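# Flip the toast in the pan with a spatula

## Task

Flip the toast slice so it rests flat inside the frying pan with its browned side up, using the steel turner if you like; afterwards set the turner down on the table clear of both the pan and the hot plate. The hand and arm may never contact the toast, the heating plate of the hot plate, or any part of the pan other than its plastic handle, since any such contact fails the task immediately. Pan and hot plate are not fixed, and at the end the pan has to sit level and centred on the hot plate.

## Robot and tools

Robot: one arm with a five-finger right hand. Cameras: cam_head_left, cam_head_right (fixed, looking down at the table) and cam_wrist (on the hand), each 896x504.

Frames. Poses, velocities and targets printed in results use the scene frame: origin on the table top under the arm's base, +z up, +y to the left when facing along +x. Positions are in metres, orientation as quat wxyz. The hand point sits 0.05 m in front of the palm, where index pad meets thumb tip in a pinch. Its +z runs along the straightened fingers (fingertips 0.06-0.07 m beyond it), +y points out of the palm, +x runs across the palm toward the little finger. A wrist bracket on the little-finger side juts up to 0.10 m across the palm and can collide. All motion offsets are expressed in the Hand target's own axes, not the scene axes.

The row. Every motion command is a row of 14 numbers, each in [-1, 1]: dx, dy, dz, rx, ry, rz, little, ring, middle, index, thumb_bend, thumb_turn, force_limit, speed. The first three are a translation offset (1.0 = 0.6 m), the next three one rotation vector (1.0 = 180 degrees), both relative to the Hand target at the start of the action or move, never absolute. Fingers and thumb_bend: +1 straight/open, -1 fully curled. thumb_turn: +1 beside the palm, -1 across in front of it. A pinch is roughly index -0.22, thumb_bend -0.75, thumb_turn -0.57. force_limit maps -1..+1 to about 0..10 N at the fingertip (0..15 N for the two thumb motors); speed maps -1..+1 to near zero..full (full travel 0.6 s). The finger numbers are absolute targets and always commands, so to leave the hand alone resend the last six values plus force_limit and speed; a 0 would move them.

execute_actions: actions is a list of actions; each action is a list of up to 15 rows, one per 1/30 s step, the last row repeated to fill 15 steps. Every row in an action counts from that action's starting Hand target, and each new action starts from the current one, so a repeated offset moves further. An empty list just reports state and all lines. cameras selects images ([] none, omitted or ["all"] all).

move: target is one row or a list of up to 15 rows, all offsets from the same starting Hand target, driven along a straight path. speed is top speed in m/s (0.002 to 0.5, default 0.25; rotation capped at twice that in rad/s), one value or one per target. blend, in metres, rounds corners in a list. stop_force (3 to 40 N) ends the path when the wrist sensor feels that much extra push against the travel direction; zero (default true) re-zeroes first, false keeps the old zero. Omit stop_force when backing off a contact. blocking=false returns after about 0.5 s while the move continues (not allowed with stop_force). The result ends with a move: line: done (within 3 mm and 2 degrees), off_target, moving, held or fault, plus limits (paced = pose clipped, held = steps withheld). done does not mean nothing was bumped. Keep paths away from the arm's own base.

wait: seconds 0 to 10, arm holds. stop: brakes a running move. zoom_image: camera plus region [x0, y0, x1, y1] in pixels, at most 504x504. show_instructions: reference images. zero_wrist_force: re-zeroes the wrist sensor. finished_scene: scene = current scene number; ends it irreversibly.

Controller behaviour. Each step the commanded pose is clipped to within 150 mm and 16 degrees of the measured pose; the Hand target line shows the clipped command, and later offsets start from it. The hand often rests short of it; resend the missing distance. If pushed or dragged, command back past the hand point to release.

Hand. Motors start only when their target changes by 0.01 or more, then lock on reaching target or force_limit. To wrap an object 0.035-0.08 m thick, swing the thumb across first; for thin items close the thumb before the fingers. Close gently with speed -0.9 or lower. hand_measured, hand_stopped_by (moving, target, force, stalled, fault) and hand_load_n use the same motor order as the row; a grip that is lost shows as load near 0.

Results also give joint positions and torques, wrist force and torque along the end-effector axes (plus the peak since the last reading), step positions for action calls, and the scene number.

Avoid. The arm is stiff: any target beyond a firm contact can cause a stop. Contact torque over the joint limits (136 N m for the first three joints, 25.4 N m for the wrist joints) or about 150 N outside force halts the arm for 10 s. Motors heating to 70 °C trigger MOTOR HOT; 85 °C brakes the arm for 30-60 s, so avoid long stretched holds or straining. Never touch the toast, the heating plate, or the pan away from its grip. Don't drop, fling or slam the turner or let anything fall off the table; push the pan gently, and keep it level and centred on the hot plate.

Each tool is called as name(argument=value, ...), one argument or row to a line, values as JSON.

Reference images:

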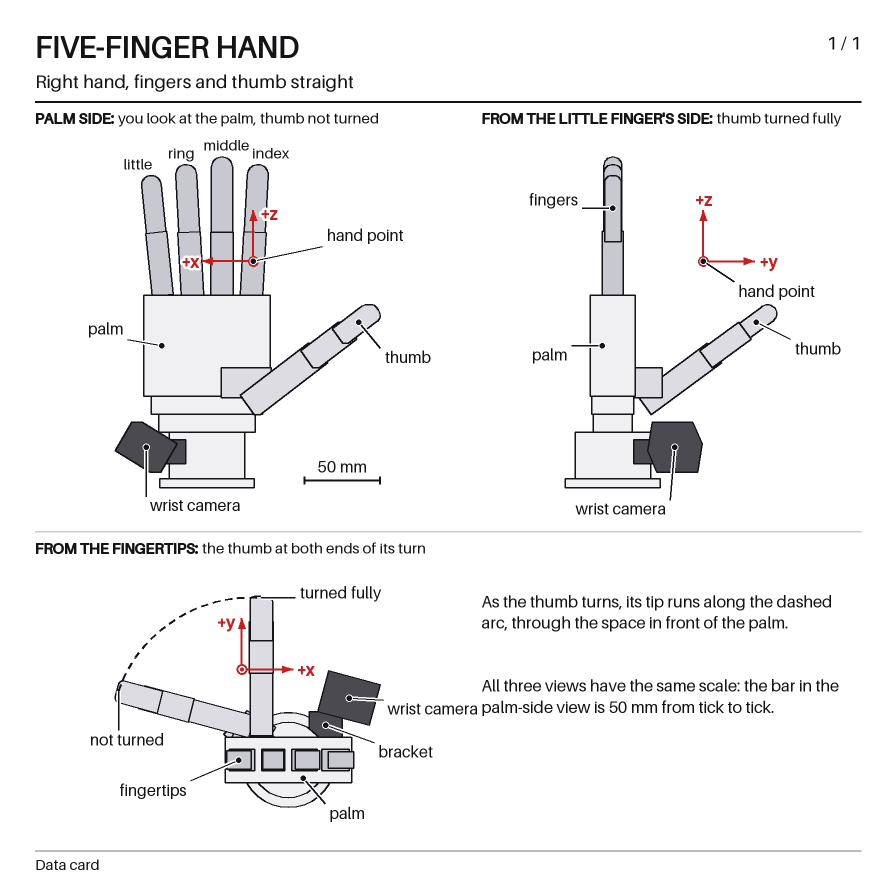

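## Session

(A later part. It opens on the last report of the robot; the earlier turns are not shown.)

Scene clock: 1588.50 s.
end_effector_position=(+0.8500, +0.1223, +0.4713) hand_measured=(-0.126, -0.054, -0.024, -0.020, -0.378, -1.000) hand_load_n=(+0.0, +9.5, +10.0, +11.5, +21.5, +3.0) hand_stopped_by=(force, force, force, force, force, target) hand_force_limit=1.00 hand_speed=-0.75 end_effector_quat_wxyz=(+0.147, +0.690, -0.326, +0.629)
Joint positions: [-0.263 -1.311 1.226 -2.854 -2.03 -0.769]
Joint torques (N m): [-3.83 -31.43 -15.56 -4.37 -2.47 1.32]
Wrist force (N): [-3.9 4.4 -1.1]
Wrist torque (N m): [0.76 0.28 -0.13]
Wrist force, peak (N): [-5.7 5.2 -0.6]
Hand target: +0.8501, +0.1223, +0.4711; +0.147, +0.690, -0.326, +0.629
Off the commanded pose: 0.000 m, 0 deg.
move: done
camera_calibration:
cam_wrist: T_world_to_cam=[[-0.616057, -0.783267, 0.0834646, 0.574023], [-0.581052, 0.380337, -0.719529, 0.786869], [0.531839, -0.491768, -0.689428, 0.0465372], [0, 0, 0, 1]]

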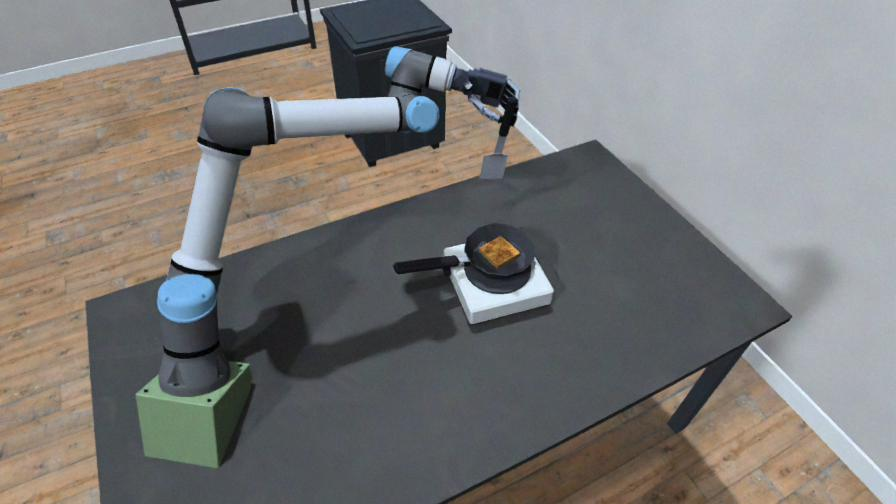

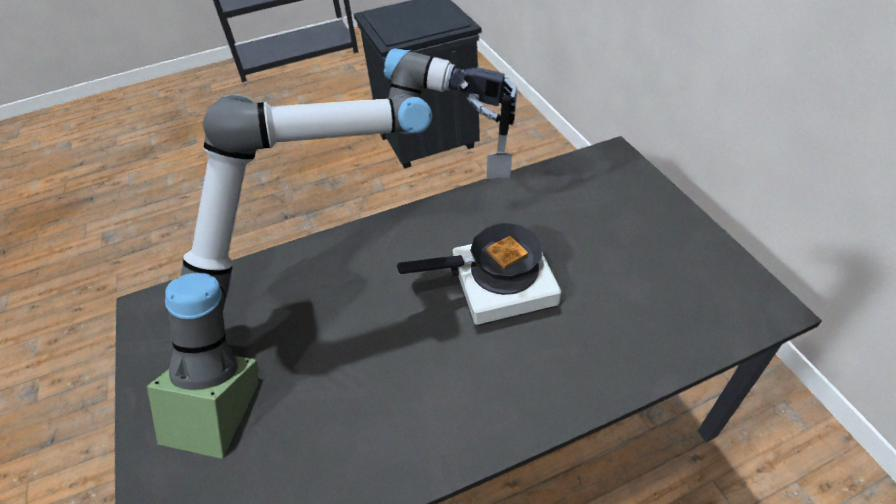

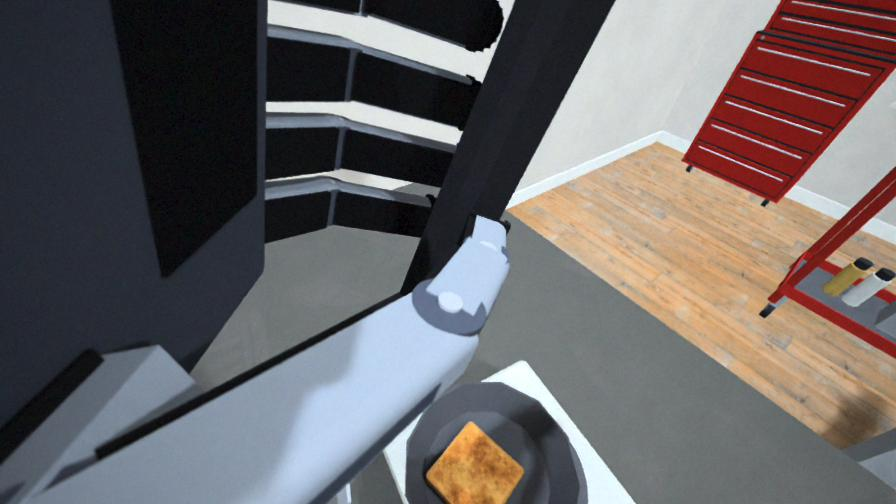

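move(
  target=[0.1225,0.7073,-0.1725,-0.509,0.109,0.087,-1,-1,-1,-1,-1,-1,1,-0.75],
  speed=0.25,
  cameras=[],
)

move(
  target=[0,0,0,0.0362,-0.1416,0.3896,-1,-1,-1,-1,-1,-1,1,-0.75],
  speed=0.3,
)

zoom_image(
  camera="cam_head_left",
  region=[330, 210, 580, 390],
)

Scene clock: 1615.33 s.
end_effector_position=(+0.5005, -0.1497, +0.4708) hand_measured=(-0.126, -0.054, -0.024, -0.020, -0.378, -1.000) hand_load_n=(+0.0, +10.0, +10.0, +11.0, +22.0, +3.5) hand_stopped_by=(force, force, force, force, force, target) hand_force_limit=1.00 hand_speed=-0.75 end_effector_quat_wxyz=(-0.563, -0.227, +0.729, -0.316)
Joint positions: [-0.755 -1.336 1.264 -1.257 -2.468 0.421]
Joint torques (N m): [-23.07 -41.71 -14.92 -0.47 -3.17 -0.19]
Wrist force (N): [-4.5 4.2 -0.2]
Wrist torque (N m): [0.73 0.35 -0.16]
Wrist force, peak (N): [-4.3 5.0 -0.8]
Hand target: +0.5004, -0.1497, +0.4709; -0.563, -0.227, +0.729, -0.316
Off the commanded pose: 0.000 m, 0 deg.
move: done

Scene clock: 1618.00 s.
end_effector_position=(+0.5004, -0.1496, +0.4710) hand_measured=(-0.126, -0.054, -0.024, -0.020, -0.378, -1.000) hand_load_n=(+0.0, +9.5, +10.0, +11.0, +22.5, +3.0) hand_stopped_by=(force, force, force, force, force, target) hand_force_limit=1.00 hand_speed=-0.75 end_effector_quat_wxyz=(-0.104, +0.140, +0.808, -0.563)
Joint positions: [-0.887 -1.763 1.762 -1.974 -2.218 1.109]
Joint torques (N m): [-1.45 -2.34 -16.48 -3.13 -2.9 1.47]
Wrist force (N): [-0.3 7.2 -0.2]
Wrist torque (N m): [0.95 0.05 -0.05]
Wrist force, peak (N): [-2.6 7.3 -0.1]
Hand target: +0.5004, -0.1497, +0.4709; -0.104, +0.140, +0.808, -0.563
Off the commanded pose: 0.000 m, 0 deg.
move: done
camera_calibration:
cam_wrist: T_world_to_cam=[[-0.165825, 0.42095, -0.891798, 0.559872], [0.953043, 0.300778, -0.0352385, -0.41492], [0.2534, -0.855765, -0.45106, 0.0711102], [0, 0, 0, 1]]

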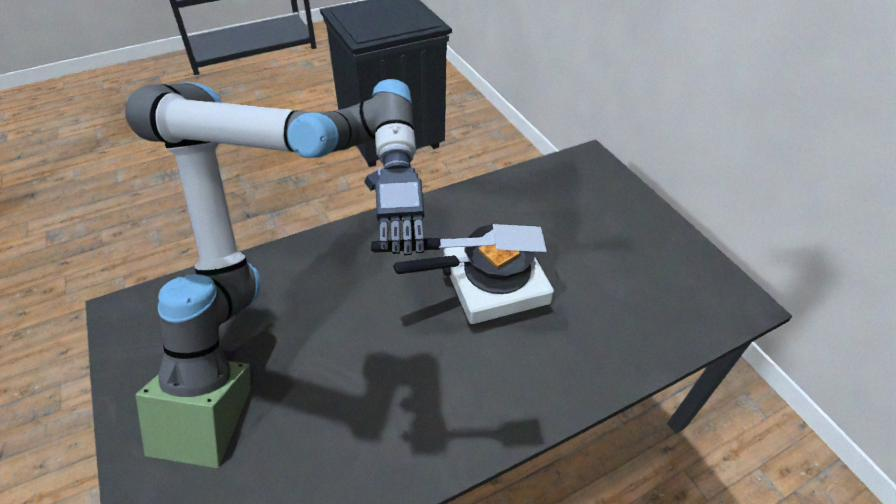

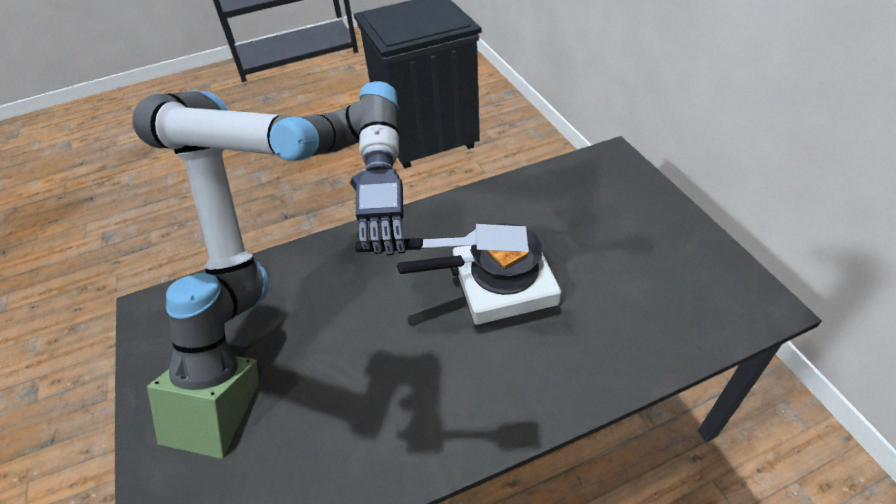

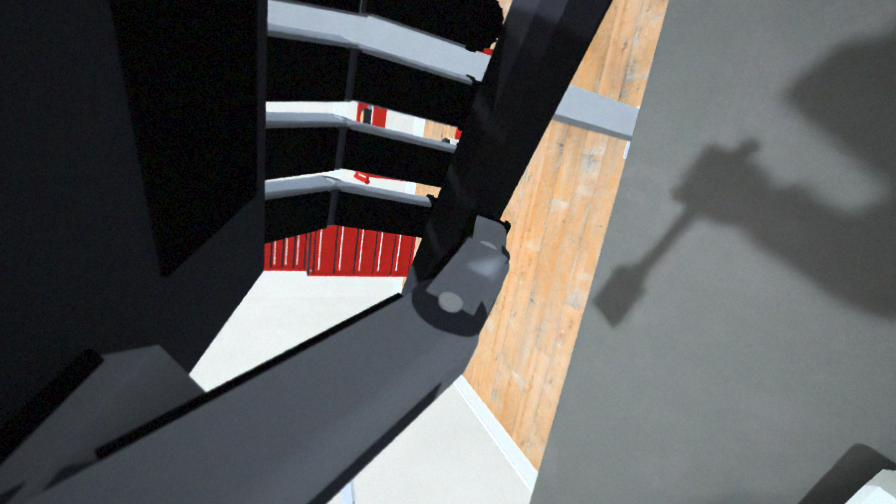

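Scaled by 2.016.

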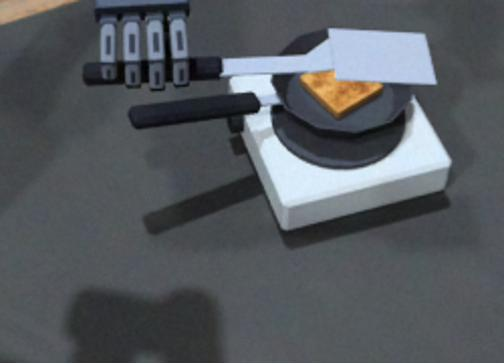

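move(
  target=[-0.0528,0.5825,0.3473,0,0,0,-1,-1,-1,-1,-1,-1,1,-0.75],
  speed=0.15,
  cameras=[],
)

move(
  target=[-0.001,0.0939,0.0345,0,0,0,-1,-1,-1,-1,-1,-1,1,-0.75],
  speed=0.02,
  stop_force=3,
)

zoom_image(
  camera="cam_head_left",
  region=[350, 310, 560, 450],
)

Scene clock: 1623.90 s.
end_effector_position=(+0.5005, -0.2300, +0.0708) hand_measured=(-0.126, -0.054, -0.024, -0.020, -0.378, -1.000) hand_load_n=(+1.0, +8.5, +9.5, +11.0, +22.5, +3.5) hand_stopped_by=(force, force, force, force, force, target) hand_force_limit=1.00 hand_speed=-0.75 end_effector_quat_wxyz=(-0.104, +0.140, +0.808, -0.563)
Joint positions: [-0.594 -1.138 2.139 -2.742 -2.302 1.474]
Joint torques (N m): [-19.78 -22 -4.12 -1.97 -0.11 -1.15]
Wrist force (N): [-0.4 7.9 0.0]
Wrist torque (N m): [1.11 0.08 0.03]
Wrist force, peak (N): [-0.3 9.2 0.9]
Hand target: +0.5004, -0.2300, +0.0707; -0.104, +0.140, +0.808, -0.563
Off the commanded pose: 0.000 m, 0 deg.
move: done

Scene clock: 1627.40 s.
end_effector_position=(+0.5004, -0.2301, +0.0204) hand_measured=(-0.126, -0.054, -0.024, -0.020, -0.378, -1.000) hand_load_n=(+0.5, +9.5, +9.5, +10.5, +22.0, +3.0) hand_stopped_by=(force, force, force, force, force, target) hand_force_limit=1.00 hand_speed=-0.75 end_effector_quat_wxyz=(-0.104, +0.140, +0.808, -0.563)
Joint positions: [-0.547 -1.028 2.122 -2.793 -2.309 1.537]
Joint torques (N m): [-21.7 -45.07 -3.14 0.53 0.11 -2.19]
Wrist force (N): [-1.5 6.4 0.0]
Wrist torque (N m): [1.06 0.01 0.08]
Wrist force, peak (N): [-0.5 8.2 0.1]
Hand target: +0.5004, -0.2301, +0.0204; -0.104, +0.140, +0.808, -0.563 (not the last commanded pose)
Off the commanded pose: 0.010 m, 0 deg.
move: contact
camera_calibration:
cam_wrist: T_world_to_cam=[[-0.16565, 0.420845, -0.89188, 0.191832], [0.95306, 0.300741, -0.0351049, -0.406589], [0.253451, -0.85583, -0.450908, -0.200986], [0, 0, 0, 1]]

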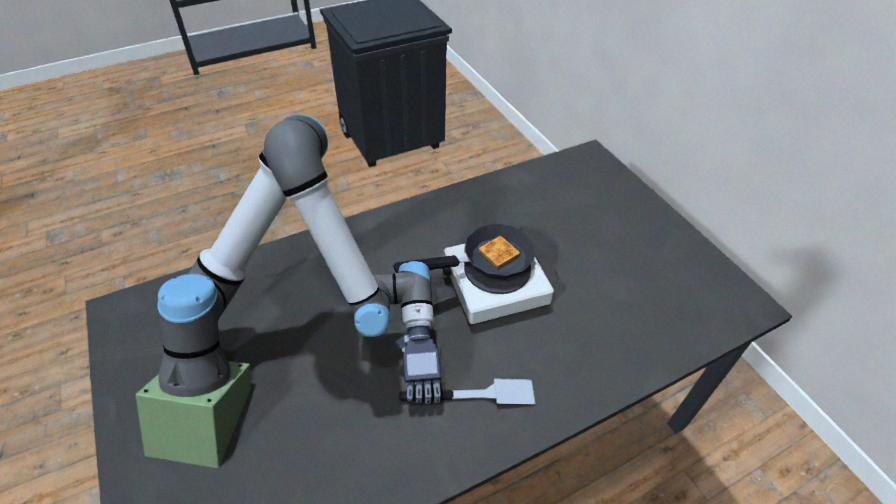

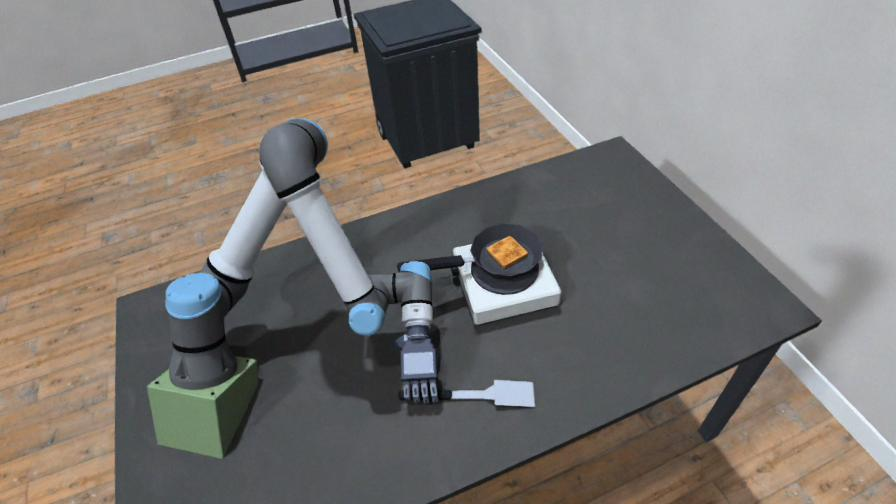

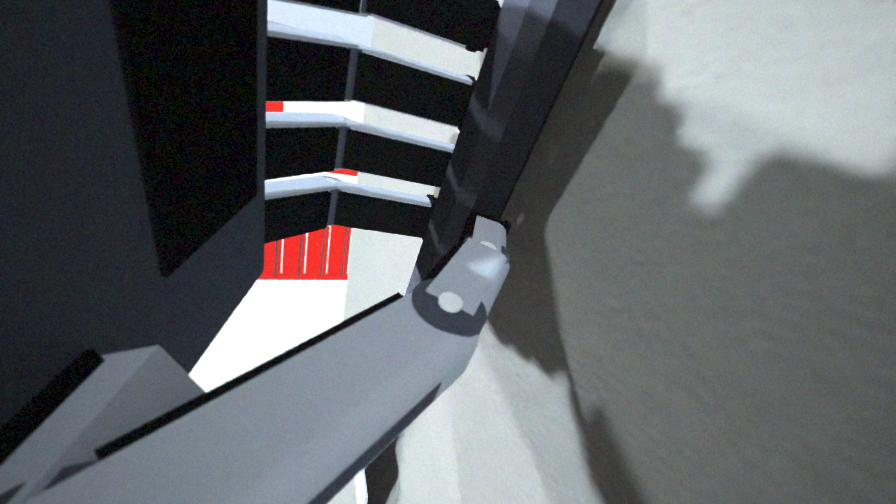

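Scaled by 2.400.

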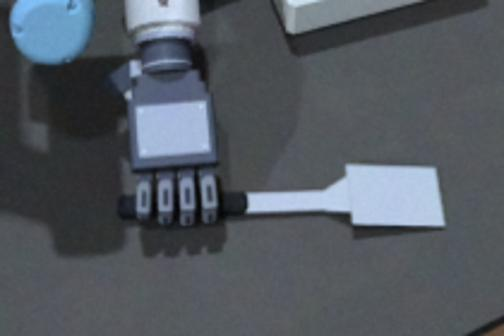

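Release and lift away.

move(
  target=[0,0,0,0,0,0,0.45,0.45,0.45,0.45,0,-1,0.6,-0.75],
  cameras=[],
)

move(
  target=[
    [0,-0.047,-0.0173,0,0,0,0.45,0.45,0.45,0.45,0,-1,0.6,-0.75],
    [0,-0.36,-0.28,0,0,0,0.45,0.45,0.45,0.45,0,-1,0.6,-0.75],
  ],
  speed=[0.04,0.15],
)

zoom_image(
  camera="cam_head_left",
  region=[380, 200, 600, 420],
)

zoom_image(
  camera="cam_head_right",
  region=[440, 210, 560, 330],
)

zoom_image(
  camera="cam_head_left",
  region=[440, 210, 560, 330],
)

Scene clock: 1632.00 s.
end_effector_position=(+0.5004, -0.2301, +0.0204) hand_measured=(+0.450, +0.450, +0.450, +0.450, -0.008, -1.000) hand_load_n=(+0.0, +0.0, +0.0, +0.0, -7.0, -0.5) hand_stopped_by=(target, target, target, target, target, target) hand_force_limit=0.60 hand_speed=-0.75 end_effector_quat_wxyz=(-0.104, +0.140, +0.808, -0.563)
Joint positions: [-0.547 -1.028 2.122 -2.793 -2.309 1.537]
Joint torques (N m): [-18.63 -36.25 -6.26 -0.43 -0.78 -2]
Wrist force (N): [-0.5 1.7 1.2]
Wrist torque (N m): [1.04 -0.03 0.14]
Wrist force, peak (N): [-0.2 7.3 -0.3]
Hand target: +0.5004, -0.2301, +0.0204; -0.104, +0.140, +0.808, -0.563
Off the commanded pose: 0.000 m, 0 deg.
move: done

Scene clock: 1634.87 s.
end_effector_position=(+0.5315, -0.1526, +0.2810) hand_measured=(+0.450, +0.450, +0.450, +0.450, -0.006, -1.000) hand_load_n=(+0.0, +0.0, -0.5, +0.0, +0.0, +0.0) hand_stopped_by=(target, target, target, target, target, target) hand_force_limit=0.60 hand_speed=-0.75 end_effector_quat_wxyz=(-0.104, +0.140, +0.808, -0.563)
Joint positions: [-0.646 -1.57 1.963 -2.18 -2.292 1.405]
Joint torques (N m): [-2.25 -19.16 -22.73 -0.76 -2.32 2.24]
Wrist force (N): [-0.1 5.6 -0.5]
Wrist torque (N m): [0.94 -0.04 0.15]
Wrist force, peak (N): [-0.4 7.2 0.3]
Hand target: +0.5316, -0.1526, +0.2810; -0.104, +0.140, +0.808, -0.563
Off the commanded pose: 0.000 m, 0 deg.
move: done
camera_calibration:
cam_wrist: T_world_to_cam=[[-0.165541, 0.420873, -0.891887, 0.396723], [0.953064, 0.30074, -0.0349792, -0.450481], [0.253505, -0.855816, -0.450904, -0.0251452], [0, 0, 0, 1]]

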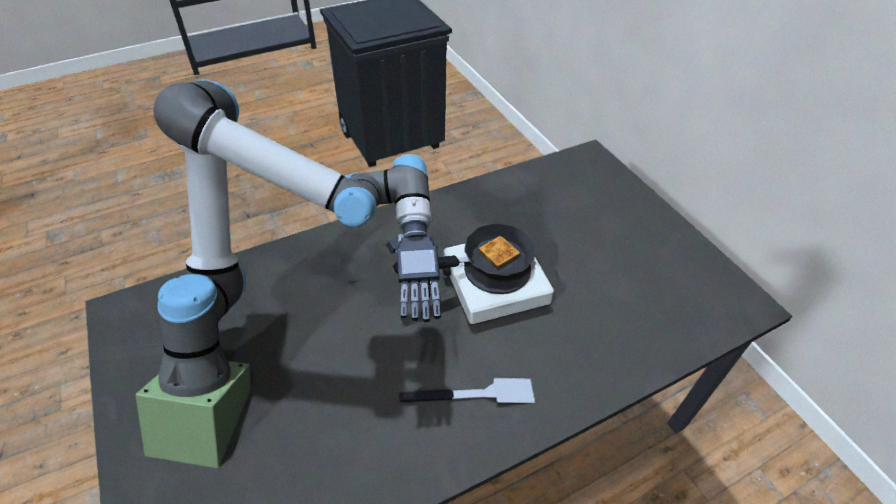

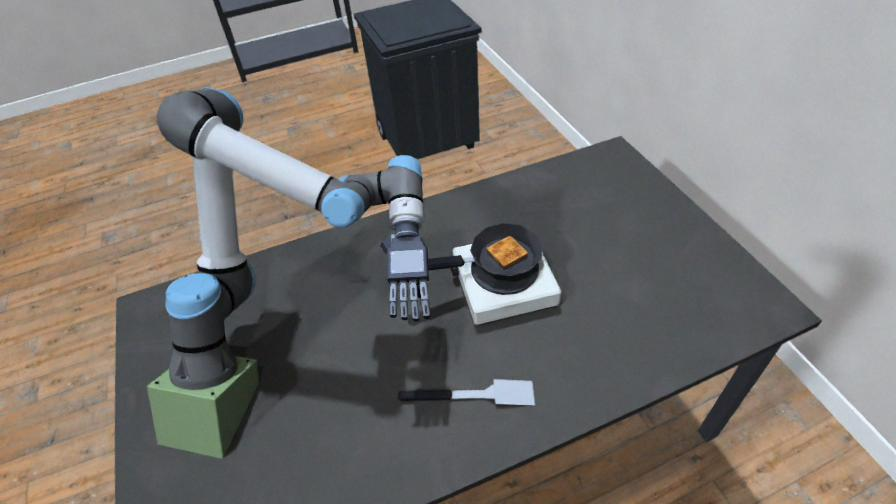

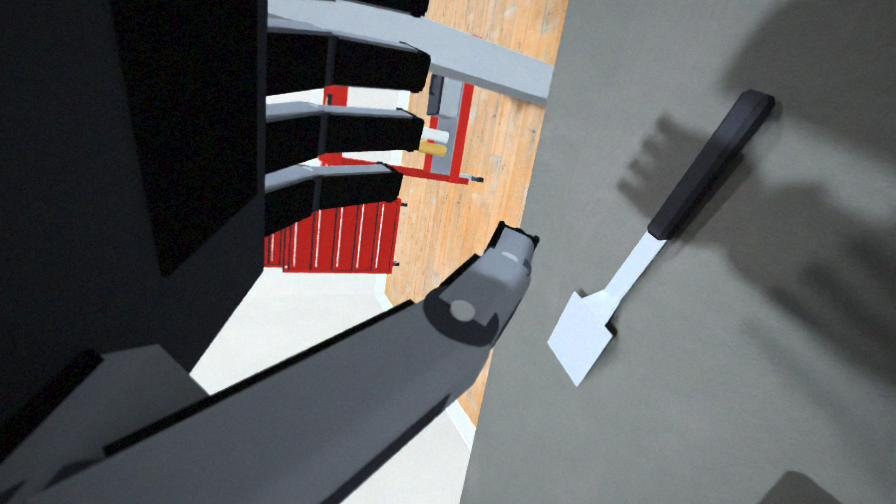

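Scaled by 2.291.

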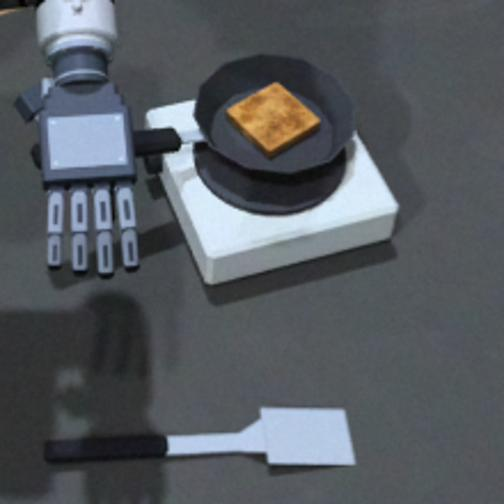

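Scaled by 4.200.

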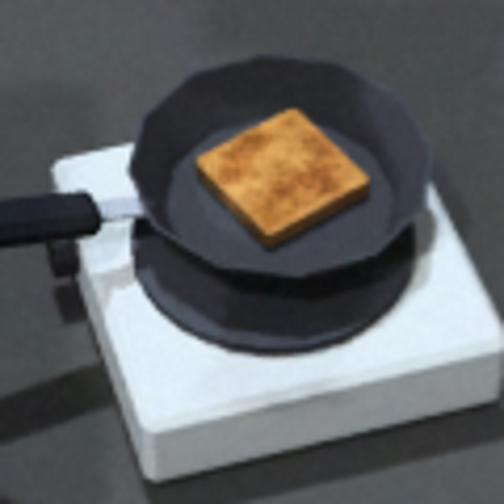

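Scaled by 4.200.

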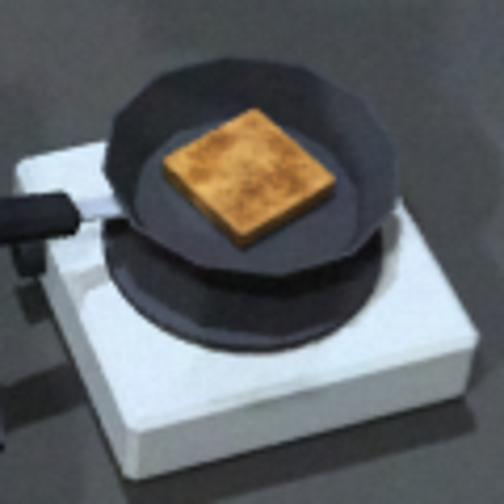

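finished_scene(
  scene=1,
)

The scene is finished: the task was done.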